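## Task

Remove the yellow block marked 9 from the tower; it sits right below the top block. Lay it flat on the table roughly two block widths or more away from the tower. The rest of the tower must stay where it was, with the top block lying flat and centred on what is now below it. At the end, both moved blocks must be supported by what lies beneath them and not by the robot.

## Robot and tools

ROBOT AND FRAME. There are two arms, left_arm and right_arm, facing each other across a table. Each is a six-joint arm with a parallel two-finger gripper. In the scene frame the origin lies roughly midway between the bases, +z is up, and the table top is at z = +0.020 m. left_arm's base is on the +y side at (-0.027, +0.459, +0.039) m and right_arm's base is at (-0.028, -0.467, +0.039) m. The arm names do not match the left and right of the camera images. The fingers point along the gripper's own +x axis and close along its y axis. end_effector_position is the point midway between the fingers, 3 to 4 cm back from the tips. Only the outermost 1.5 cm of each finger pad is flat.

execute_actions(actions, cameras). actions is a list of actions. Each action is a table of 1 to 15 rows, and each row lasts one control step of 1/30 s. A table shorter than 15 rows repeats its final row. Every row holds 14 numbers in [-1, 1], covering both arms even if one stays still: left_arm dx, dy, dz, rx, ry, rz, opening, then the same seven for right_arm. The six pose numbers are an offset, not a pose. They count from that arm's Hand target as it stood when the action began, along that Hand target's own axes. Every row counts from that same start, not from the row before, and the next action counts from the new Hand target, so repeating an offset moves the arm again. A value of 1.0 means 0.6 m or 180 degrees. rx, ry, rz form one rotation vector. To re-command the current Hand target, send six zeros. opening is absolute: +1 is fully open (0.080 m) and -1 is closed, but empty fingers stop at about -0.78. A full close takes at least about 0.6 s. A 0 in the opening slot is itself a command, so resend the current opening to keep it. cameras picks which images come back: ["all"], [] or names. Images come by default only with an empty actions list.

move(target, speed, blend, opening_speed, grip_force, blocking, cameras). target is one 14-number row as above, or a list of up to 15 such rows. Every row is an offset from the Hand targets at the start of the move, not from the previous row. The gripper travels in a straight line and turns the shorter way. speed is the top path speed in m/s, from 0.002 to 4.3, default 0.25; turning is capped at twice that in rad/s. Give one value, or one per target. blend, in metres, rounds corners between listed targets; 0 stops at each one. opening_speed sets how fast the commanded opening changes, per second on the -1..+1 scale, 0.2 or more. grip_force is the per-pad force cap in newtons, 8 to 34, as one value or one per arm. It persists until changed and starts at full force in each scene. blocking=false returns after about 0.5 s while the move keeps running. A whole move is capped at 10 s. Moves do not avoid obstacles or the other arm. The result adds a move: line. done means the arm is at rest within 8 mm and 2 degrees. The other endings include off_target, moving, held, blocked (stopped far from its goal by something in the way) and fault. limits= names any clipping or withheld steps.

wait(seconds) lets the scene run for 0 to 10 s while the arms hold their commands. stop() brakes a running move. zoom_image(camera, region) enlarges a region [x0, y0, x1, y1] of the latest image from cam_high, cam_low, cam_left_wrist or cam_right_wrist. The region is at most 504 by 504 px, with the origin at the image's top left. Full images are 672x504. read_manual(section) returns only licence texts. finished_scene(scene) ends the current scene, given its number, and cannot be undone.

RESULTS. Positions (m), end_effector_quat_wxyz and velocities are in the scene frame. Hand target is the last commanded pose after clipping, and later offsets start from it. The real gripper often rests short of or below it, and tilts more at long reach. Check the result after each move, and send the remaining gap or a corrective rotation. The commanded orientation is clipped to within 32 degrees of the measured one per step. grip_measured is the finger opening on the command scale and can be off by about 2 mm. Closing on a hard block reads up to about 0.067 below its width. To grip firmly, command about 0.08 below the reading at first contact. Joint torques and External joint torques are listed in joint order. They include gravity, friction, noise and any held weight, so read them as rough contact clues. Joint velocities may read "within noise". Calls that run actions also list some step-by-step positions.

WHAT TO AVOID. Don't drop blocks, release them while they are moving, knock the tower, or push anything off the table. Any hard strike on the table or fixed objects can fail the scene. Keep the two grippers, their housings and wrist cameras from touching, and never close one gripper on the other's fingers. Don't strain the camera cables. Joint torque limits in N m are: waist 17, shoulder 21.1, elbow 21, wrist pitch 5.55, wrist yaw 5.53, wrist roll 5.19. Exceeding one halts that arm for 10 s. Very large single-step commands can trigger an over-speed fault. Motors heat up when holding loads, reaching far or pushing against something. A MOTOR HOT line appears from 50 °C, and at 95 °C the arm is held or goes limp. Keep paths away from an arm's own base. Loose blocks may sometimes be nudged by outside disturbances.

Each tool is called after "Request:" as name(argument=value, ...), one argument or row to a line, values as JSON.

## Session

Request:
execute_actions(
  actions=[],
)

Request:
zoom_image(
  camera="cam_high",
  region=[260, 180, 420, 300],
)

Request:
zoom_image(
  camera="cam_low",
  region=[170, 150, 370, 310],
)

Scene clock: 0.00 s.
left_arm: end_effector_position=(-0.1863, +0.2727, +0.4102) grip_measured=+1.000 end_effector_quat_wxyz=(+0.299, +0.259, +0.301, -0.867) | right_arm: end_effector_position=(+0.3144, -0.2408, +0.3582) grip_measured=+1.000 end_effector_quat_wxyz=(+0.868, -0.228, +0.010, +0.442)
Joint positions: left_arm=[-0.385 1.145 1.65 -1.315 0.514 -0.017 0.08] | right_arm=[-1.157 1.329 1.123 -0.041 -0.466 -0.52 0.08]
Joint velocities: within noise
Joint torques (N m): no reading
External joint torques (N m): no reading
Motor temperatures (°C): left_arm=[29 29 28 33 28 32] | right_arm=[29 32 29 35 32 35]
Heat: left arm: hottest wrist pitch 33 °C (+0.0 °C/min); right arm: hottest wrist pitch 35 °C (+0.0 °C/min).
Hand target: left_arm -0.1862, +0.2729, +0.4105; -0.299, -0.259, -0.301, +0.868 | right_arm +0.3144, -0.2408, +0.3582; +0.868, -0.227, +0.010, +0.442
Tool commands: left_gripper/opening=+1.0 right_gripper/opening=+1.0

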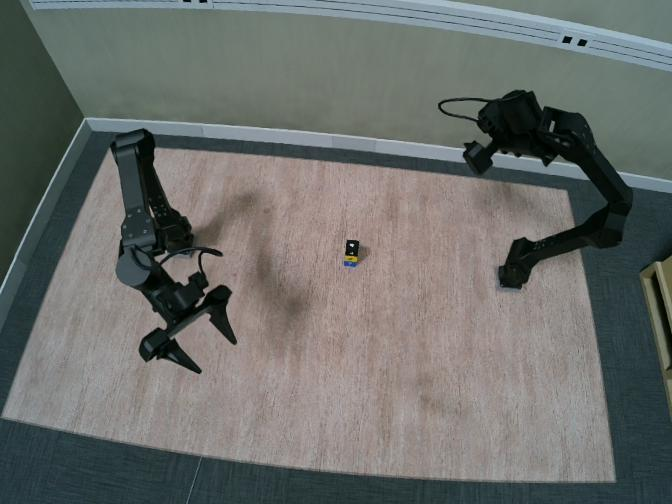

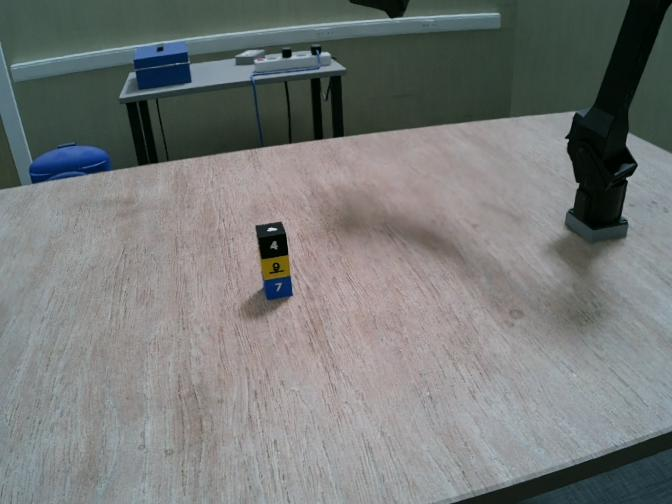

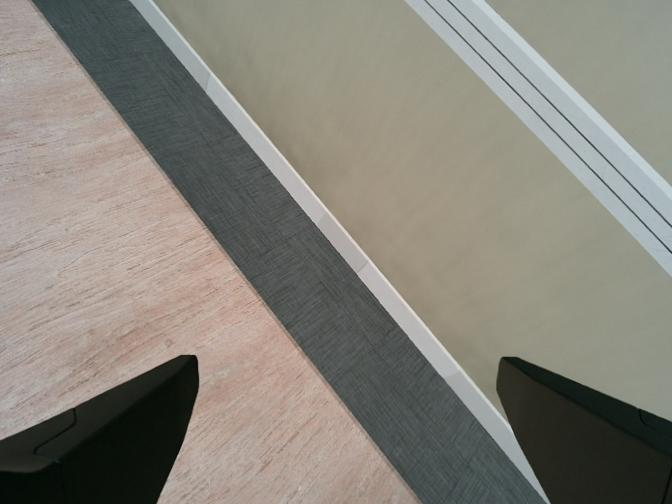

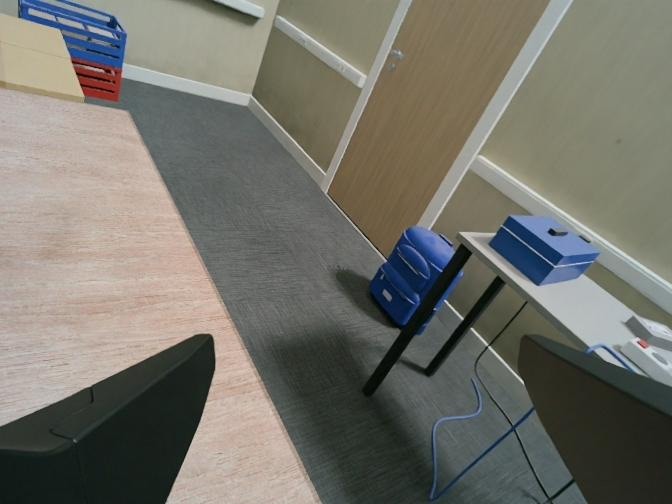

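Scaled by 3.150 from the camera's 672x504 image, which has a finer 960x720 frame.

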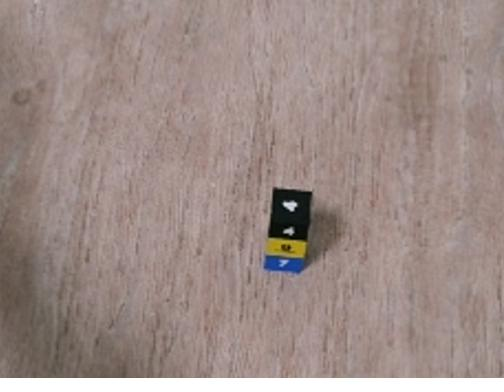

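Scaled by 2.520 from the camera's 672x504 image, which has a finer 960x720 frame.

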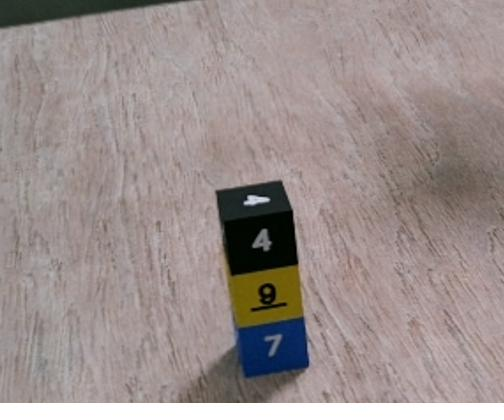

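Request:
move(
  target=[0.2067,0.538,-0.111,-0.094,-0.007,0.247,0.6,-0.234,0.604,-0.147,0.008,0.157,0.222,0.6],
  speed=0.35,
  grip_force=22,
  cameras=["cam_low","cam_left_wrist","cam_right_wrist"],
)

Scene clock: 11.27 s.
left_arm: end_effector_position=(-0.0371, +0.0668, +0.1723) grip_measured=+0.603 end_effector_quat_wxyz=(+0.640, +0.297, +0.295, -0.645) | right_arm: end_effector_position=(-0.0339, -0.1985, +0.1756) grip_measured=+0.603 end_effector_quat_wxyz=(+0.643, -0.294, +0.294, +0.643)
Joint positions: left_arm=[-0.017 1.524 1.01 -0.35 -0.013 -0.017 0.062] | right_arm=[0.03 0.986 0.658 -0.53 0.021 0.024 0.062]
Joint torques (N m): left_arm=[0.11 -5.57 5.06 1.69 -0.21 -0.19] | right_arm=[0.28 -1.33 4.57 1.56 0.09 0.11]
External joint torques (N m): left_arm=[0.16 0.72 -1.59 0.31 -0.21 -0.2] | right_arm=[0.28 1.25 -2.27 0.17 0.08 0.11]
Heat: left arm: hottest wrist pitch 34 °C (+5.3 °C/min); right arm: hottest wrist pitch 37 °C (+10.7 °C/min).
Hand target: left_arm -0.0357, +0.0661, +0.1685; +0.641, +0.298, +0.299, -0.641 | right_arm -0.0344, -0.1998, +0.1700; +0.641, -0.299, +0.299, +0.641
Off the commanded pose: left_arm 0.004 m, 1 deg | right_arm 0.006 m, 1 deg.
grip_force (N): 22, 22
move: done
Images, in order (width x height): cam_low 672x504, cam_left_wrist 672x504, cam_right_wrist 672x504.

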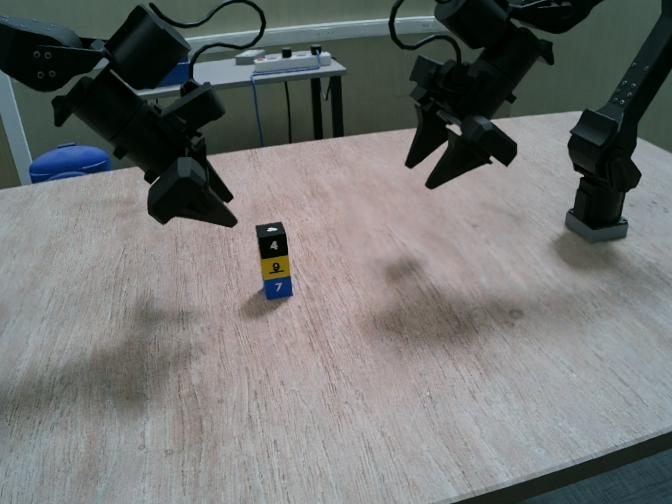

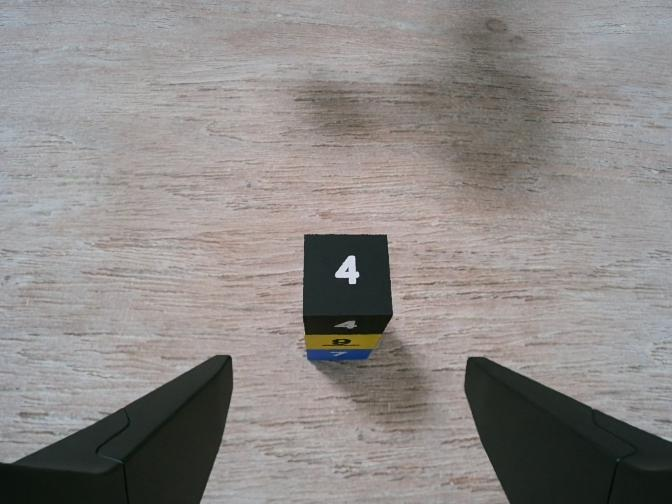

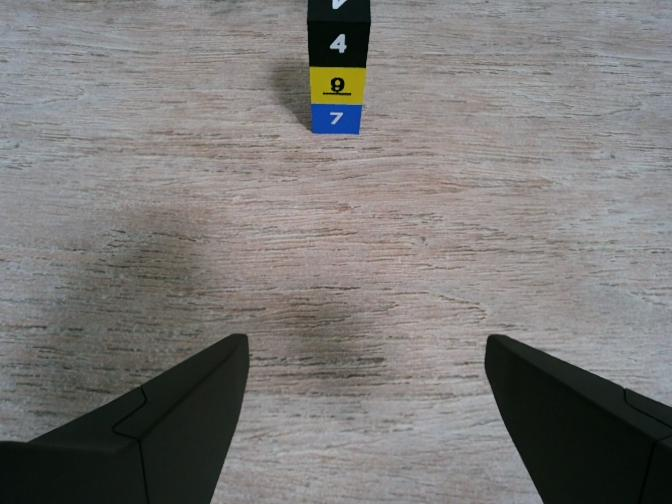

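Request:
move(
  target=[0.1103,-0.0047,-0.001,0,0,0,0.6,0,0,0,0,0,0,0.6],
  speed=0.12,
  cameras=["cam_low","cam_left_wrist"],
)

Request:
zoom_image(
  camera="cam_low",
  region=[170, 150, 370, 310],
)

Scene clock: 21.93 s.
left_arm: end_effector_position=(-0.0378, +0.0266, +0.1189) grip_measured=+0.603 end_effector_quat_wxyz=(+0.640, +0.298, +0.298, -0.642) | right_arm: end_effector_position=(-0.0339, -0.1985, +0.1755) grip_measured=+0.603 end_effector_quat_wxyz=(+0.643, -0.294, +0.294, +0.643)
Joint positions: left_arm=[-0.017 1.755 1.035 -0.152 -0.017 -0.021 0.062] | right_arm=[0.03 0.986 0.658 -0.53 0.021 0.025 0.062]
Joint torques (N m): left_arm=[-0.24 -7.08 5.7 1.59 -0.2 -0.19] | right_arm=[0.29 -1.33 4.58 1.55 0.08 0.12]
External joint torques (N m): left_arm=[-0.23 0.66 -0.64 0.19 -0.19 -0.19] | right_arm=[0.28 1.29 -2.28 0.16 0.07 0.11]
Heat: left arm: hottest wrist pitch 35 °C (+5.5 °C/min); right arm: hottest wrist pitch 38 °C (+8.2 °C/min).
Hand target: left_arm -0.0385, +0.0240, +0.1174; +0.641, +0.298, +0.299, -0.641 | right_arm -0.0344, -0.1998, +0.1699; +0.641, -0.299, +0.299, +0.641
Off the commanded pose: left_arm 0.003 m, 0 deg | right_arm 0.006 m, 1 deg.
grip_force (N): 22, 22
move: done
Images, in order (width x height): cam_low 672x504, cam_left_wrist 672x504.

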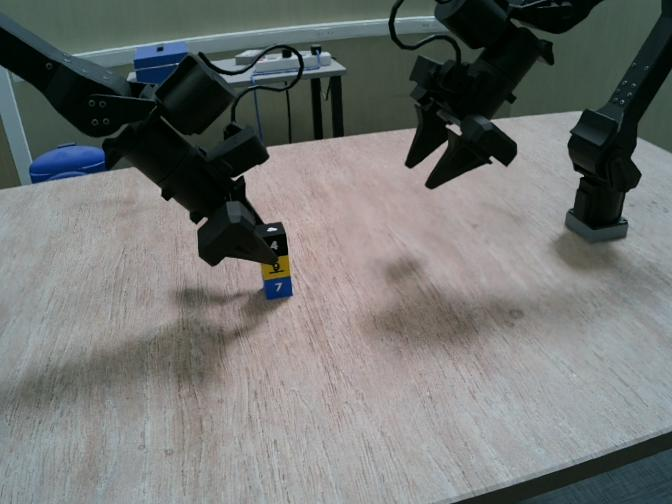

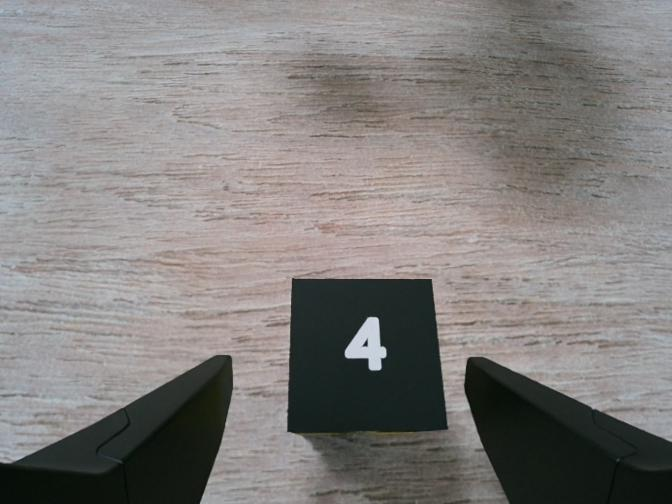

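Scaled by 2.520 from the camera's 672x504 image, which has a finer 960x720 frame.

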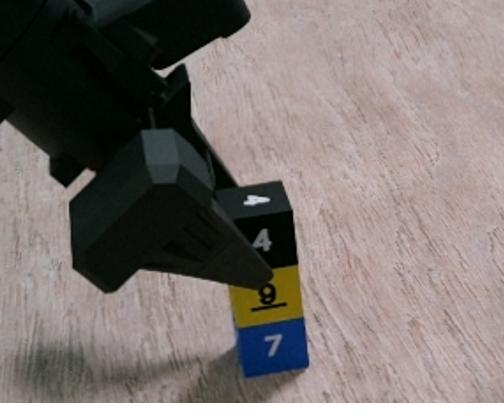

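Request:
move(
  target=[
    [-0.0064,-0.003,0.0054,0,0,0,0.6,0,0,0,0,0,0,0.6],
    [-0.0064,-0.003,0.0054,0,0,0,-0.33,0,0,0,0,0,0,0.6],
  ],
  speed=0.1,
  opening_speed=0.7,
  cameras=["cam_low","cam_left_wrist"],
)

Request:
zoom_image(
  camera="cam_low",
  region=[170, 150, 370, 310],
)

Scene clock: 28.23 s.
left_arm: end_effector_position=(-0.0394, +0.0259, +0.1211) grip_measured=-0.101 end_effector_quat_wxyz=(+0.640, +0.299, +0.299, -0.641) | right_arm: end_effector_position=(-0.0339, -0.1985, +0.1755) grip_measured=+0.603 end_effector_quat_wxyz=(+0.643, -0.294, +0.294, +0.643)
Joint positions: left_arm=[-0.022 1.755 1.047 -0.167 -0.02 -0.025 0.03] | right_arm=[0.03 0.986 0.658 -0.53 0.021 0.025 0.062]
Joint torques (N m): left_arm=[-0.27 -7.82 5.62 1.26 -0.2 -0.19] | right_arm=[0.35 -1.29 4.59 1.56 0.07 0.11]
External joint torques (N m): left_arm=[-0.26 -0.1 -0.68 -0.12 -0.18 -0.19] | right_arm=[0.33 1.32 -2.27 0.17 0.06 0.11]
Heat: left arm: hottest wrist pitch 35 °C (+4.3 °C/min); right arm: hottest wrist pitch 39 °C (+8.5 °C/min).
Hand target: left_arm -0.0403, +0.0239, +0.1225; +0.641, +0.298, +0.299, -0.641 | right_arm -0.0344, -0.1998, +0.1699; +0.641, -0.299, +0.299, +0.641
Off the commanded pose: left_arm 0.002 m, 0 deg | right_arm 0.006 m, 1 deg.
grip_force (N): 22, 22
move: done
Images, in order (width x height): cam_low 672x504, cam_left_wrist 672x504.

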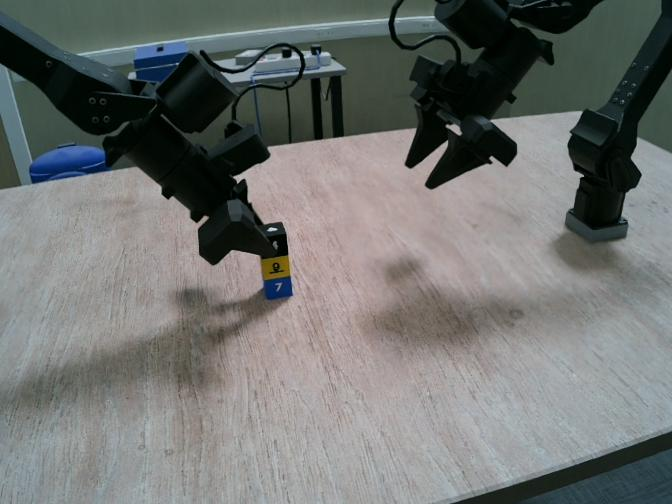

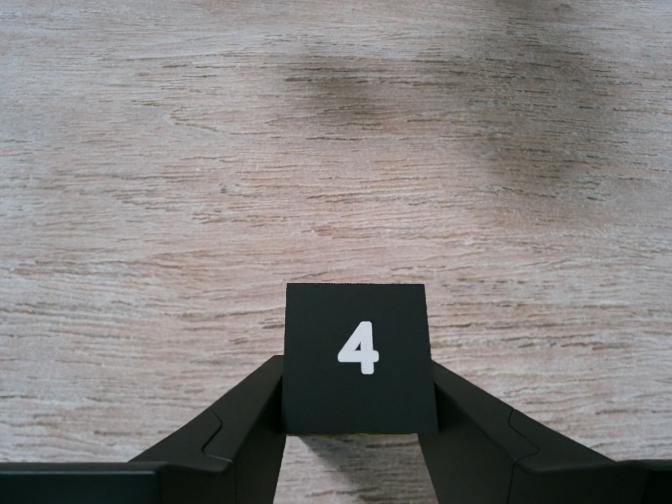

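Scaled by 2.520 from the camera's 672x504 image, which has a finer 960x720 frame.

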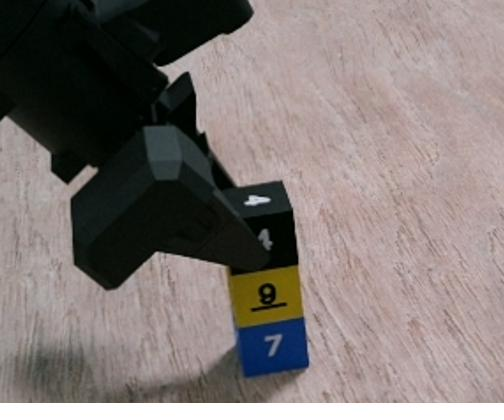

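Request:
move(
  target=[
    [-0.051,0,0.043,0,0,0,-0.33,0,0,0,0,0,0,0.6],
    [-0.263,0,-0.106,0,0,0,-0.33,0.2105,0.010,0.165,0,0,0,0.6],
  ],
  speed=[0.1,0.2],
  blend=[0.01,0],
  cameras=["cam_low","cam_left_wrist","cam_right_wrist"],
)

Scene clock: 35.70 s.
left_arm: end_effector_position=(-0.0402, +0.1718, +0.2038) grip_measured=-0.101 end_effector_quat_wxyz=(+0.640, +0.298, +0.298, -0.642) | right_arm: end_effector_position=(-0.0393, -0.0463, +0.1379) grip_measured=+0.603 end_effector_quat_wxyz=(+0.641, -0.299, +0.298, +0.641)
Joint positions: left_arm=[-0.052 1.076 0.818 -0.612 -0.039 -0.048 0.03] | right_arm=[0.031 1.679 1.031 -0.224 0.022 0.025 0.062]
Joint torques (N m): left_arm=[-0.42 -4.35 4.36 1.23 -0.16 -0.17] | right_arm=[0.33 -5.01 6.92 1.46 0.08 0.11]
External joint torques (N m): left_arm=[-0.43 -1.21 -2.5 -0.15 -0.14 -0.17] | right_arm=[0.33 2.32 0.47 0.09 0.06 0.11]
Motor temperatures (°C): left_arm=[28 34 32 35 28 32] | right_arm=[29 32 33 39 32 35]
Heat: left arm: hottest wrist pitch 35 °C (+3.4 °C/min); right arm: hottest wrist pitch 39 °C (+6.7 °C/min).
Hand target: left_arm -0.0404, +0.1742, +0.2022; +0.641, +0.298, +0.299, -0.641 | right_arm -0.0403, -0.0428, +0.1369; +0.641, -0.299, +0.299, +0.641
Off the commanded pose: left_arm 0.003 m, 0 deg | right_arm 0.004 m, 0 deg.
grip_force (N): 22, 22
move: done
Images, in order (width x height): cam_low 672x504, cam_left_wrist 672x504, cam_right_wrist 672x504.

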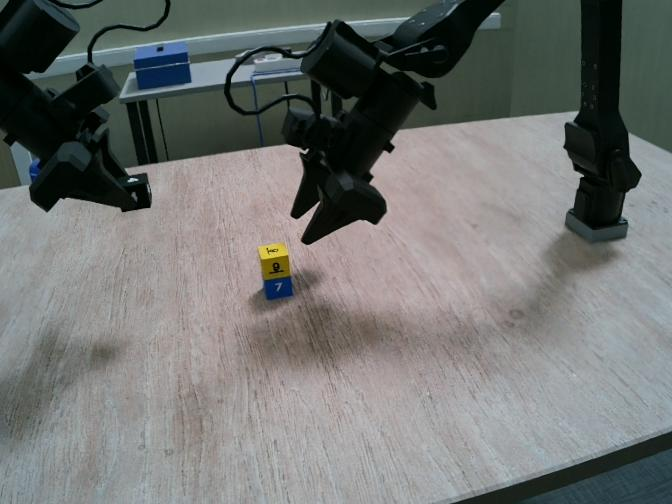

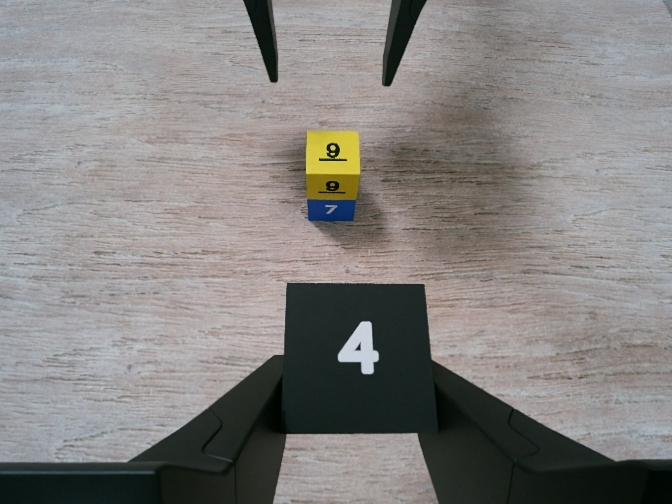

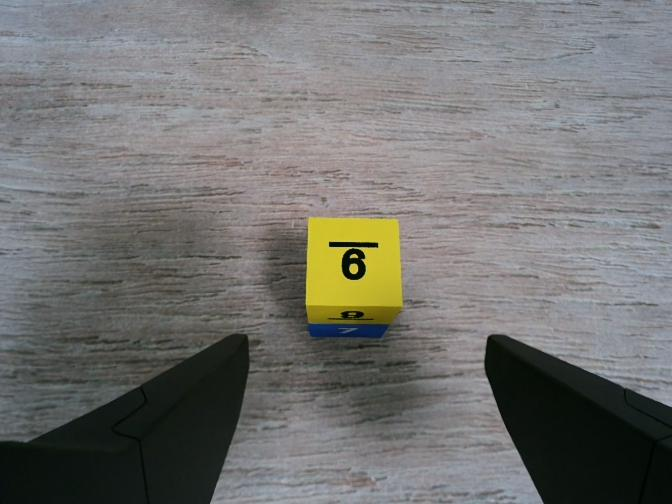

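Request:
move(
  target=[
    [0,0,0,0,0,0,-0.33,0.1005,0.0015,0.0033,0,0,0,0.6],
    [0,0,0,0,0,0,-0.33,0.1005,0.0015,0.0033,0,0,0,-0.33],
  ],
  speed=0.12,
  opening_speed=0.7,
  cameras=["cam_low","cam_right_wrist"],
)

Request:
zoom_image(
  camera="cam_low",
  region=[170, 150, 370, 310],
)

Scene clock: 44.27 s.
left_arm: end_effector_position=(-0.0402, +0.1718, +0.2038) grip_measured=-0.101 end_effector_quat_wxyz=(+0.640, +0.298, +0.298, -0.642) | right_arm: end_effector_position=(-0.0407, -0.0053, +0.0948) grip_measured=-0.107 end_effector_quat_wxyz=(+0.641, -0.298, +0.298, +0.641)
Joint positions: left_arm=[-0.052 1.076 0.818 -0.612 -0.039 -0.048 0.03] | right_arm=[0.031 1.899 1.113 -0.084 0.022 0.025 0.03]
Joint torques (N m): left_arm=[-0.11 -4.39 4.24 1.29 -0.24 -0.18] | right_arm=[0.16 -6.15 6.41 1.49 0.04 0.06]
External joint torques (N m): left_arm=[-0.1 -1.27 -2.58 -0.07 -0.22 -0.18] | right_arm=[0.15 2.52 0.25 0.09 0.03 0.06]
Heat: left arm: hottest wrist pitch 35 °C (+2.7 °C/min); right arm: hottest wrist pitch 40 °C (+6.8 °C/min).
Hand target: left_arm -0.0404, +0.1742, +0.2022; +0.641, +0.298, +0.299, -0.641 | right_arm -0.0412, -0.0024, +0.0920; +0.641, -0.299, +0.299, +0.641
Off the commanded pose: left_arm 0.003 m, 0 deg | right_arm 0.004 m, 0 deg.
grip_force (N): 22, 22
move: done
Images, in order (width x height): cam_low 672x504, cam_right_wrist 672x504.

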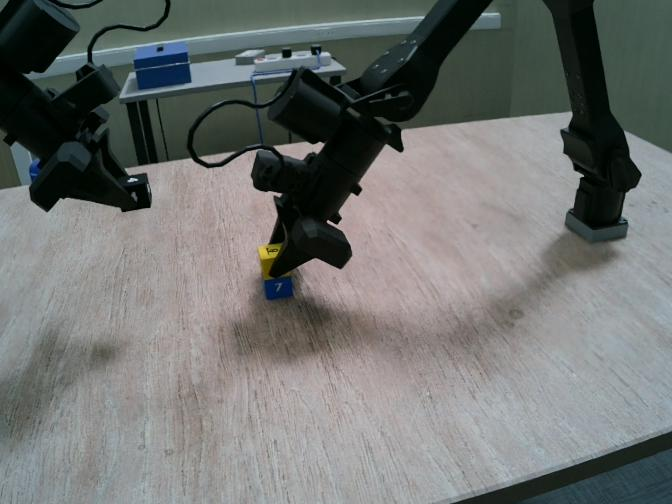

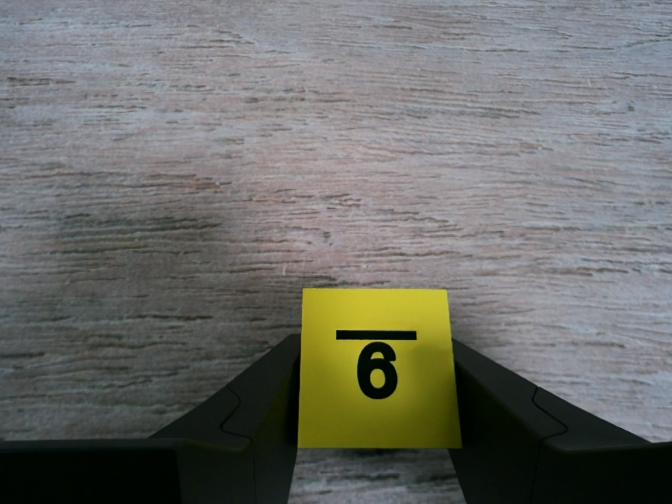

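Scaled by 2.520 from the camera's 672x504 image, which has a finer 960x720 frame.

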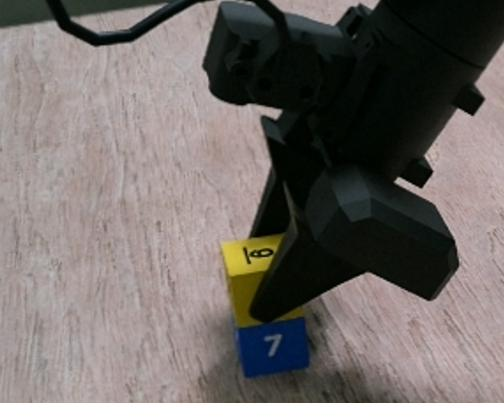

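Request:
move(
  target=[
    [0,0,0,0,0,0,-0.33,-0.045,0,0.0375,0,0,0,-0.33],
    [0,0,0,0,0,0,-0.33,-0.199,0,-0.159,0,0,0,-0.33],
    [0.2905,0.0012,0.0838,0,0,0,-0.33,-0.1225,0,-0.2237,0,0,0,-0.33],
  ],
  speed=[0.1,0.2,0.15],
  blend=[0.01,0.02,0],
  cameras=["cam_low","cam_left_wrist"],
)

Request:
zoom_image(
  camera="cam_low",
  region=[235, 190, 305, 310],
)

Request:
zoom_image(
  camera="cam_low",
  region=[340, 200, 440, 290],
)

Scene clock: 50.70 s.
left_arm: end_effector_position=(-0.0404, +0.0261, +0.1030) grip_measured=-0.101 end_effector_quat_wxyz=(+0.642, +0.297, +0.299, -0.640) | right_arm: end_effector_position=(-0.0408, -0.1490, +0.0677) grip_measured=-0.107 end_effector_quat_wxyz=(+0.643, -0.294, +0.293, +0.644)
Joint positions: left_arm=[-0.026 1.788 1.003 -0.086 -0.026 -0.034 0.03] | right_arm=[0.054 1.46 0.468 0.136 0.037 0.043 0.03]
Joint torques (N m): left_arm=[-0.03 -6.72 5.18 1.59 0.12 0.19] | right_arm=[0.38 -2.96 3.15 1.57 0.08 0.11]
External joint torques (N m): left_arm=[-0.03 1.12 -1 0.19 0.14 0.19] | right_arm=[0.36 1.61 -2.25 0.18 0.07 0.11]
Heat: left arm: hottest wrist pitch 35 °C (+2.4 °C/min); right arm: hottest wrist pitch 40 °C (+5.9 °C/min).
Hand target: left_arm -0.0396, +0.0234, +0.1014; +0.641, +0.298, +0.299, -0.641 | right_arm -0.0412, -0.1526, +0.0618; +0.641, -0.299, +0.299, +0.641
Off the commanded pose: left_arm 0.003 m, 0 deg | right_arm 0.007 m, 1 deg.
grip_force (N): 22, 22
move: done
Images, in order (width x height): cam_low 672x504, cam_left_wrist 672x504.

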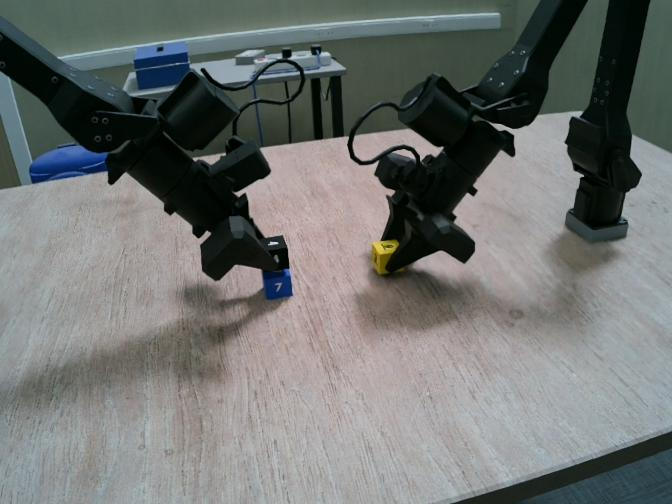

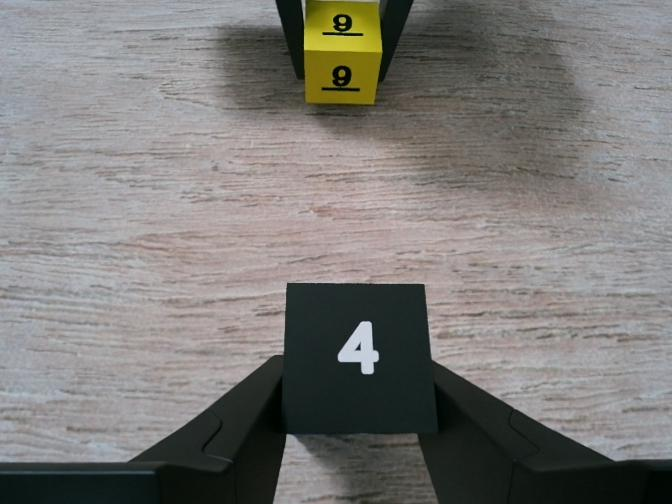

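Scaled by 4.200 from the camera's 672x504 image, which has a finer 960x720 frame.

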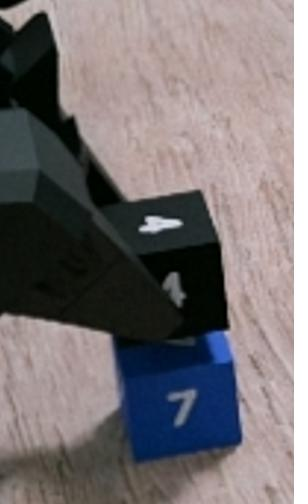

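Scaled by 5.040 from the camera's 672x504 image, which has a finer 960x720 frame.

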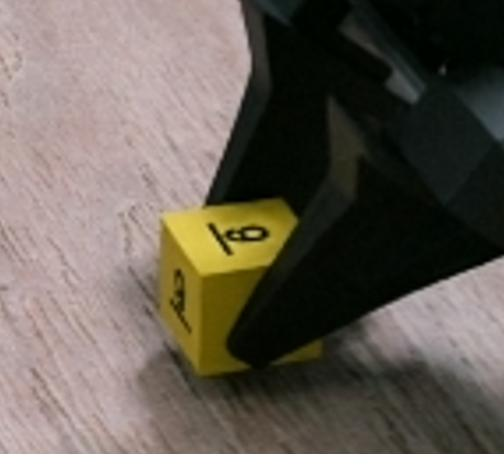

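Request:
move(
  target=[0.0113,0.0017,-0.0175,0,0,0,-0.33,0.008,0,-0.0067,0,0,0,-0.33],
  speed=0.04,
  cameras=["cam_low","cam_left_wrist"],
)

Request:
zoom_image(
  camera="cam_low",
  region=[235, 190, 305, 310],
)

Request:
zoom_image(
  camera="cam_low",
  region=[340, 200, 440, 290],
)

Scene clock: 55.73 s.
left_arm: end_effector_position=(-0.0397, +0.0249, +0.0965) grip_measured=-0.101 end_effector_quat_wxyz=(+0.644, +0.292, +0.295, -0.643) | right_arm: end_effector_position=(-0.0408, -0.1488, +0.0615) grip_measured=-0.107 end_effector_quat_wxyz=(+0.643, -0.293, +0.293, +0.644)
Joint positions: left_arm=[-0.023 1.802 0.981 -0.035 -0.024 -0.032 0.03] | right_arm=[0.054 1.487 0.455 0.175 0.037 0.043 0.03]
Joint torques (N m): left_arm=[0.03 -7.31 3.56 1.63 0.04 0.16] | right_arm=[0.38 -2.95 3.06 1.57 0.09 0.1]
External joint torques (N m): left_arm=[0.09 0.49 -2.46 0.23 0.05 0.15] | right_arm=[0.38 1.73 -2.29 0.16 0.07 0.1]
Heat: left arm: hottest wrist pitch 36 °C (+3.2 °C/min); right arm: hottest wrist pitch 41 °C (+6.5 °C/min).
Hand target: left_arm -0.0387, +0.0272, +0.0894; +0.641, +0.298, +0.299, -0.641 | right_arm -0.0412, -0.1526, +0.0556; +0.641, -0.299, +0.299, +0.641
Off the commanded pose: left_arm 0.007 m, 1 deg | right_arm 0.007 m, 1 deg.
grip_force (N): 22, 22
move: done
Images, in order (width x height): cam_low 672x504, cam_left_wrist 672x504.

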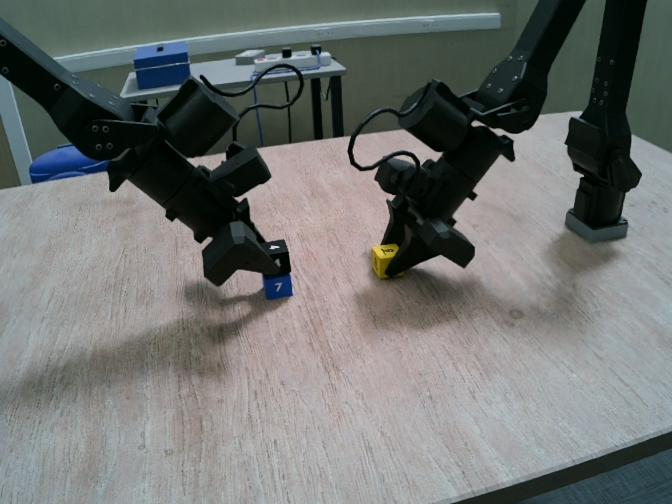

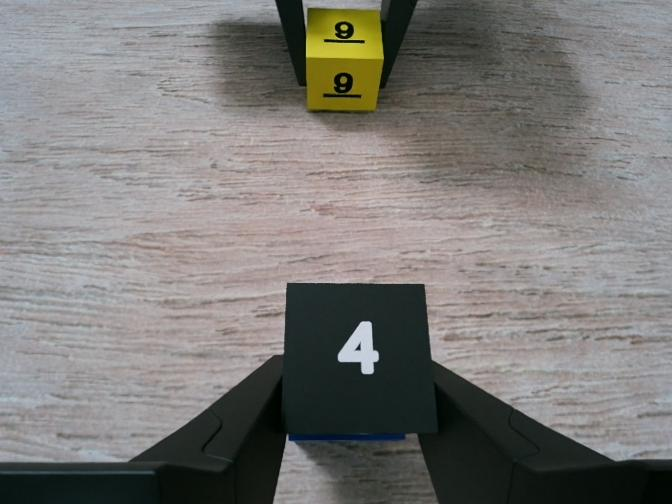

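Scaled by 4.200 from the camera's 672x504 image, which has a finer 960x720 frame.

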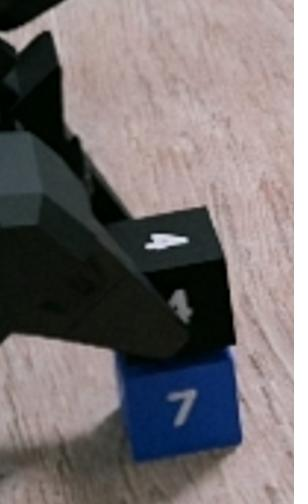

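Scaled by 5.040 from the camera's 672x504 image, which has a finer 960x720 frame.

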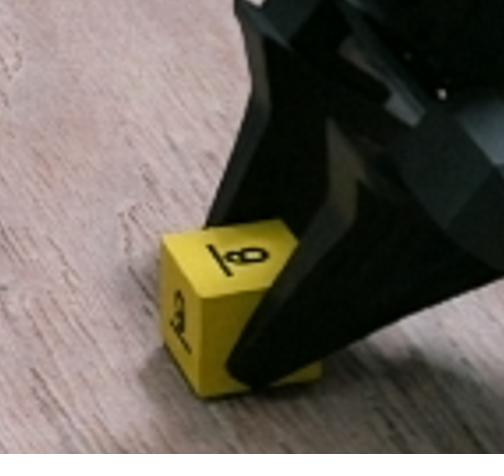

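Request:
move(
  target=[
    [0.0085,0,-0.0093,0,0.006,0,-0.33,0.0035,0,-0.0028,0,0.003,0,-0.33],
    [0.0085,0,-0.0093,0,0.006,0,-0.33,0.0035,0,-0.0028,0,0.003,0,0.3],
  ],
  speed=0.04,
  opening_speed=0.6,
  cameras=["cam_low","cam_left_wrist"],
)

Request:
zoom_image(
  camera="cam_low",
  region=[235, 190, 305, 310],
)

Request:
zoom_image(
  camera="cam_low",
  region=[340, 200, 440, 290],
)

Scene clock: 62.00 s.
left_arm: end_effector_position=(-0.0398, +0.0254, +0.0912) grip_measured=-0.101 end_effector_quat_wxyz=(+0.642, +0.296, +0.299, -0.641) | right_arm: end_effector_position=(-0.0407, -0.1494, +0.0581) grip_measured=+0.296 end_effector_quat_wxyz=(+0.642, -0.297, +0.296, +0.642)
Joint positions: left_arm=[-0.023 1.815 0.981 -0.034 -0.024 -0.032 0.03] | right_arm=[0.054 1.499 0.455 0.178 0.037 0.043 0.048]
Joint torques (N m): left_arm=[0.33 -6.51 3.5 1.47 0.05 0.12] | right_arm=[0.29 -2.98 3.35 1.4 0.06 0.12]
External joint torques (N m): left_arm=[0.34 1.32 -2.43 0.1 0.07 0.12] | right_arm=[0.28 1.72 -1.9 0.01 0.04 0.12]
Heat: left arm: hottest wrist pitch 36 °C (+3.0 °C/min); right arm: hottest wrist pitch 42 °C (+7.0 °C/min).
Hand target: left_arm -0.0387, +0.0282, +0.0818; +0.638, +0.304, +0.305, -0.638 | right_arm -0.0412, -0.1525, +0.0530; +0.640, -0.302, +0.302, +0.639
Off the commanded pose: left_arm 0.010 m, 1 deg | right_arm 0.006 m, 1 deg.
grip_force (N): 22, 22
move: off_target (left_arm)
Images, in order (width x height): cam_low 672x504, cam_left_wrist 672x504.

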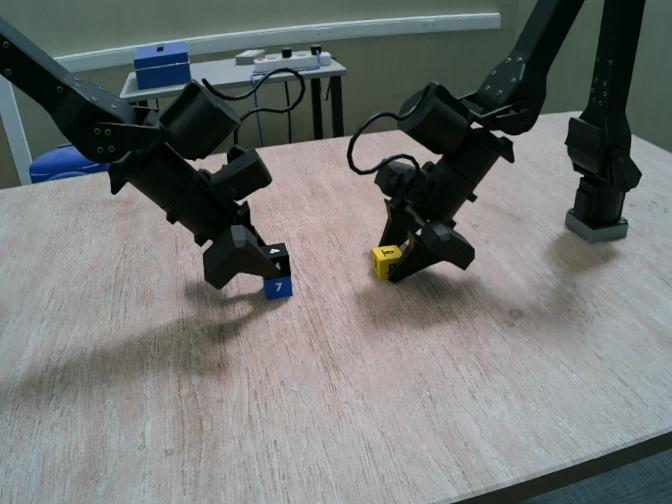

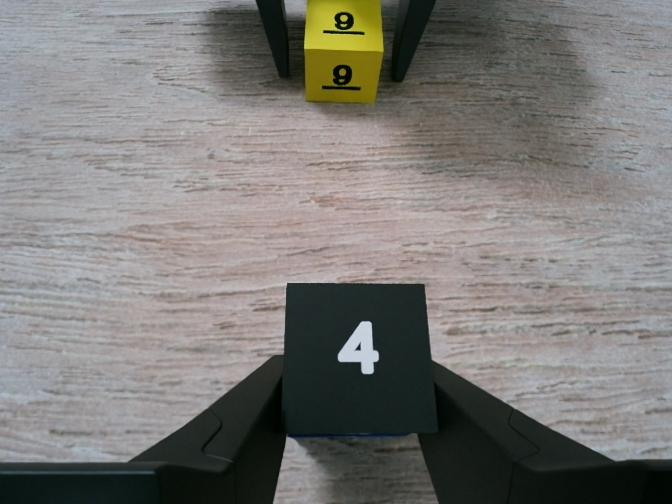

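Scaled by 4.200 from the camera's 672x504 image, which has a finer 960x720 frame.

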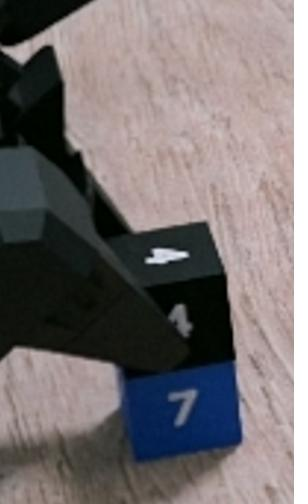

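Scaled by 5.040 from the camera's 672x504 image, which has a finer 960x720 frame.

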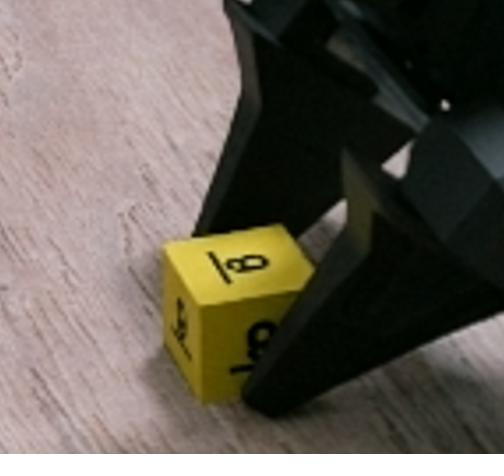

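Request:
move(
  target=[
    [0.0026,0,-0.0021,0,0,0,-0.33,-0.14,0,0,0,0,0,0.3],
    [-0.002,0,0.0016,0,0,0,-0.33,-0.14,0,0,0,0,0,0.3],
    [-0.002,0,0.0016,0,0,0,0.3,-0.14,0,0,0,0,0,0.3],
    [-0.15,0,0.0016,0,0,0,0.3,-0.14,0,0,0,0,0,0.3],
  ],
  speed=[0.08,0.03,0.03,0.12],
  opening_speed=0.6,
  cameras=["cam_low","cam_left_wrist","cam_high"],
)

Request:
zoom_image(
  camera="cam_low",
  region=[235, 190, 305, 310],
)

Request:
zoom_image(
  camera="cam_left_wrist",
  region=[270, 180, 410, 340],
)

Scene clock: 69.83 s.
left_arm: end_effector_position=(-0.0376, +0.0814, +0.1527) grip_measured=+0.297 end_effector_quat_wxyz=(+0.639, +0.303, +0.305, -0.638) | right_arm: end_effector_position=(-0.0405, -0.2089, +0.1115) grip_measured=+0.297 end_effector_quat_wxyz=(+0.637, -0.308, +0.307, +0.637)
Joint positions: left_arm=[-0.023 1.504 0.925 -0.309 -0.023 -0.032 0.048] | right_arm=[0.073 1.039 0.444 -0.307 0.048 0.058 0.048]
Joint torques (N m): left_arm=[-0.22 -7.67 3.86 1.2 -0.09 -0.03] | right_arm=[0.33 -2.8 7.06 1.17 0.09 0.11]
External joint torques (N m): left_arm=[-0.21 -1.62 -2.73 -0.17 -0.07 -0.04] | right_arm=[0.33 -0.18 0.47 -0.2 0.07 0.11]
Heat: left arm: hottest wrist pitch 36 °C (+3.0 °C/min); right arm: hottest wrist pitch 42 °C (+6.0 °C/min).
Hand target: left_arm -0.0386, +0.0841, +0.1523; +0.638, +0.304, +0.305, -0.638 | right_arm -0.0413, -0.2059, +0.1177; +0.639, -0.302, +0.302, +0.639
Off the commanded pose: left_arm 0.003 m, 0 deg | right_arm 0.007 m, 1 deg.
grip_force (N): 22, 22
move: done
Images, in order (width x height): cam_high 672x504, cam_low 672x504, cam_left_wrist 672x504.

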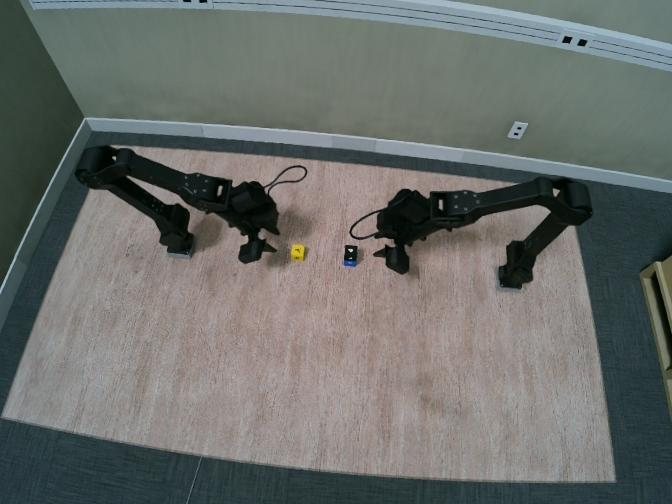

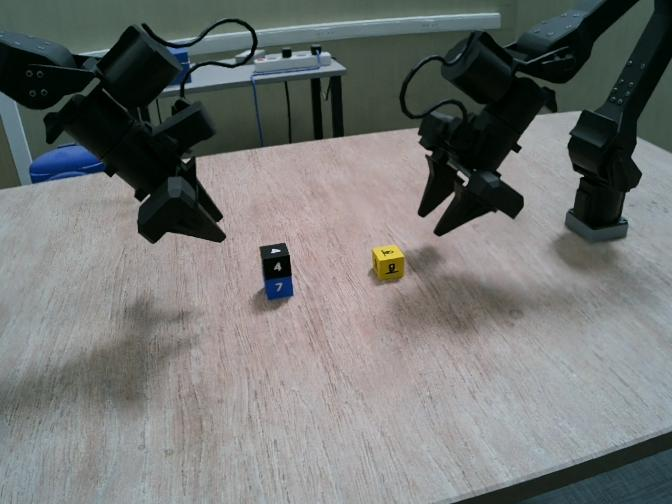

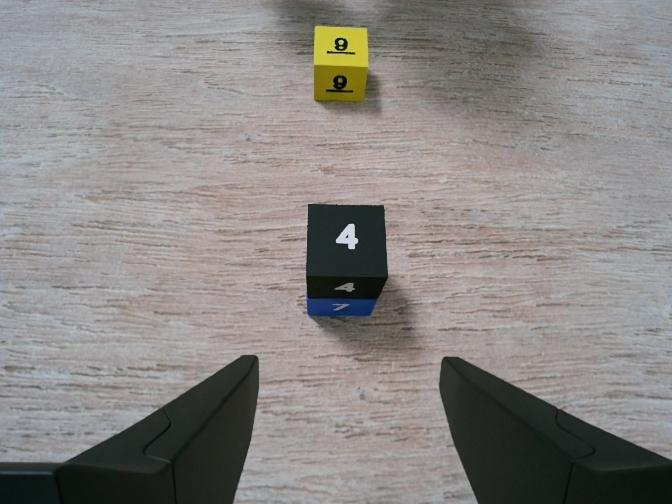

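Scaled by 4.200 from the camera's 672x504 image, which has a finer 960x720 frame.

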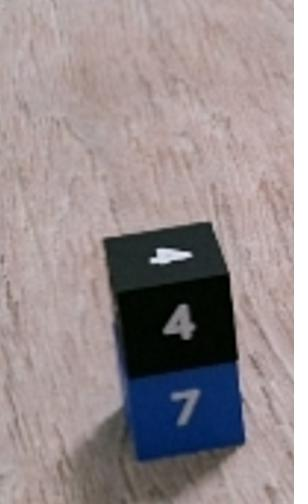

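Scaled by 3.150 from the camera's 672x504 image, which has a finer 960x720 frame.

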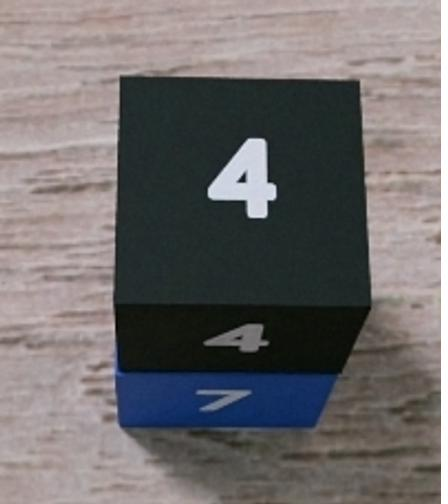

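Placed well.

Request:
finished_scene(
  scene=2,
)

The scene is finished: the task was done.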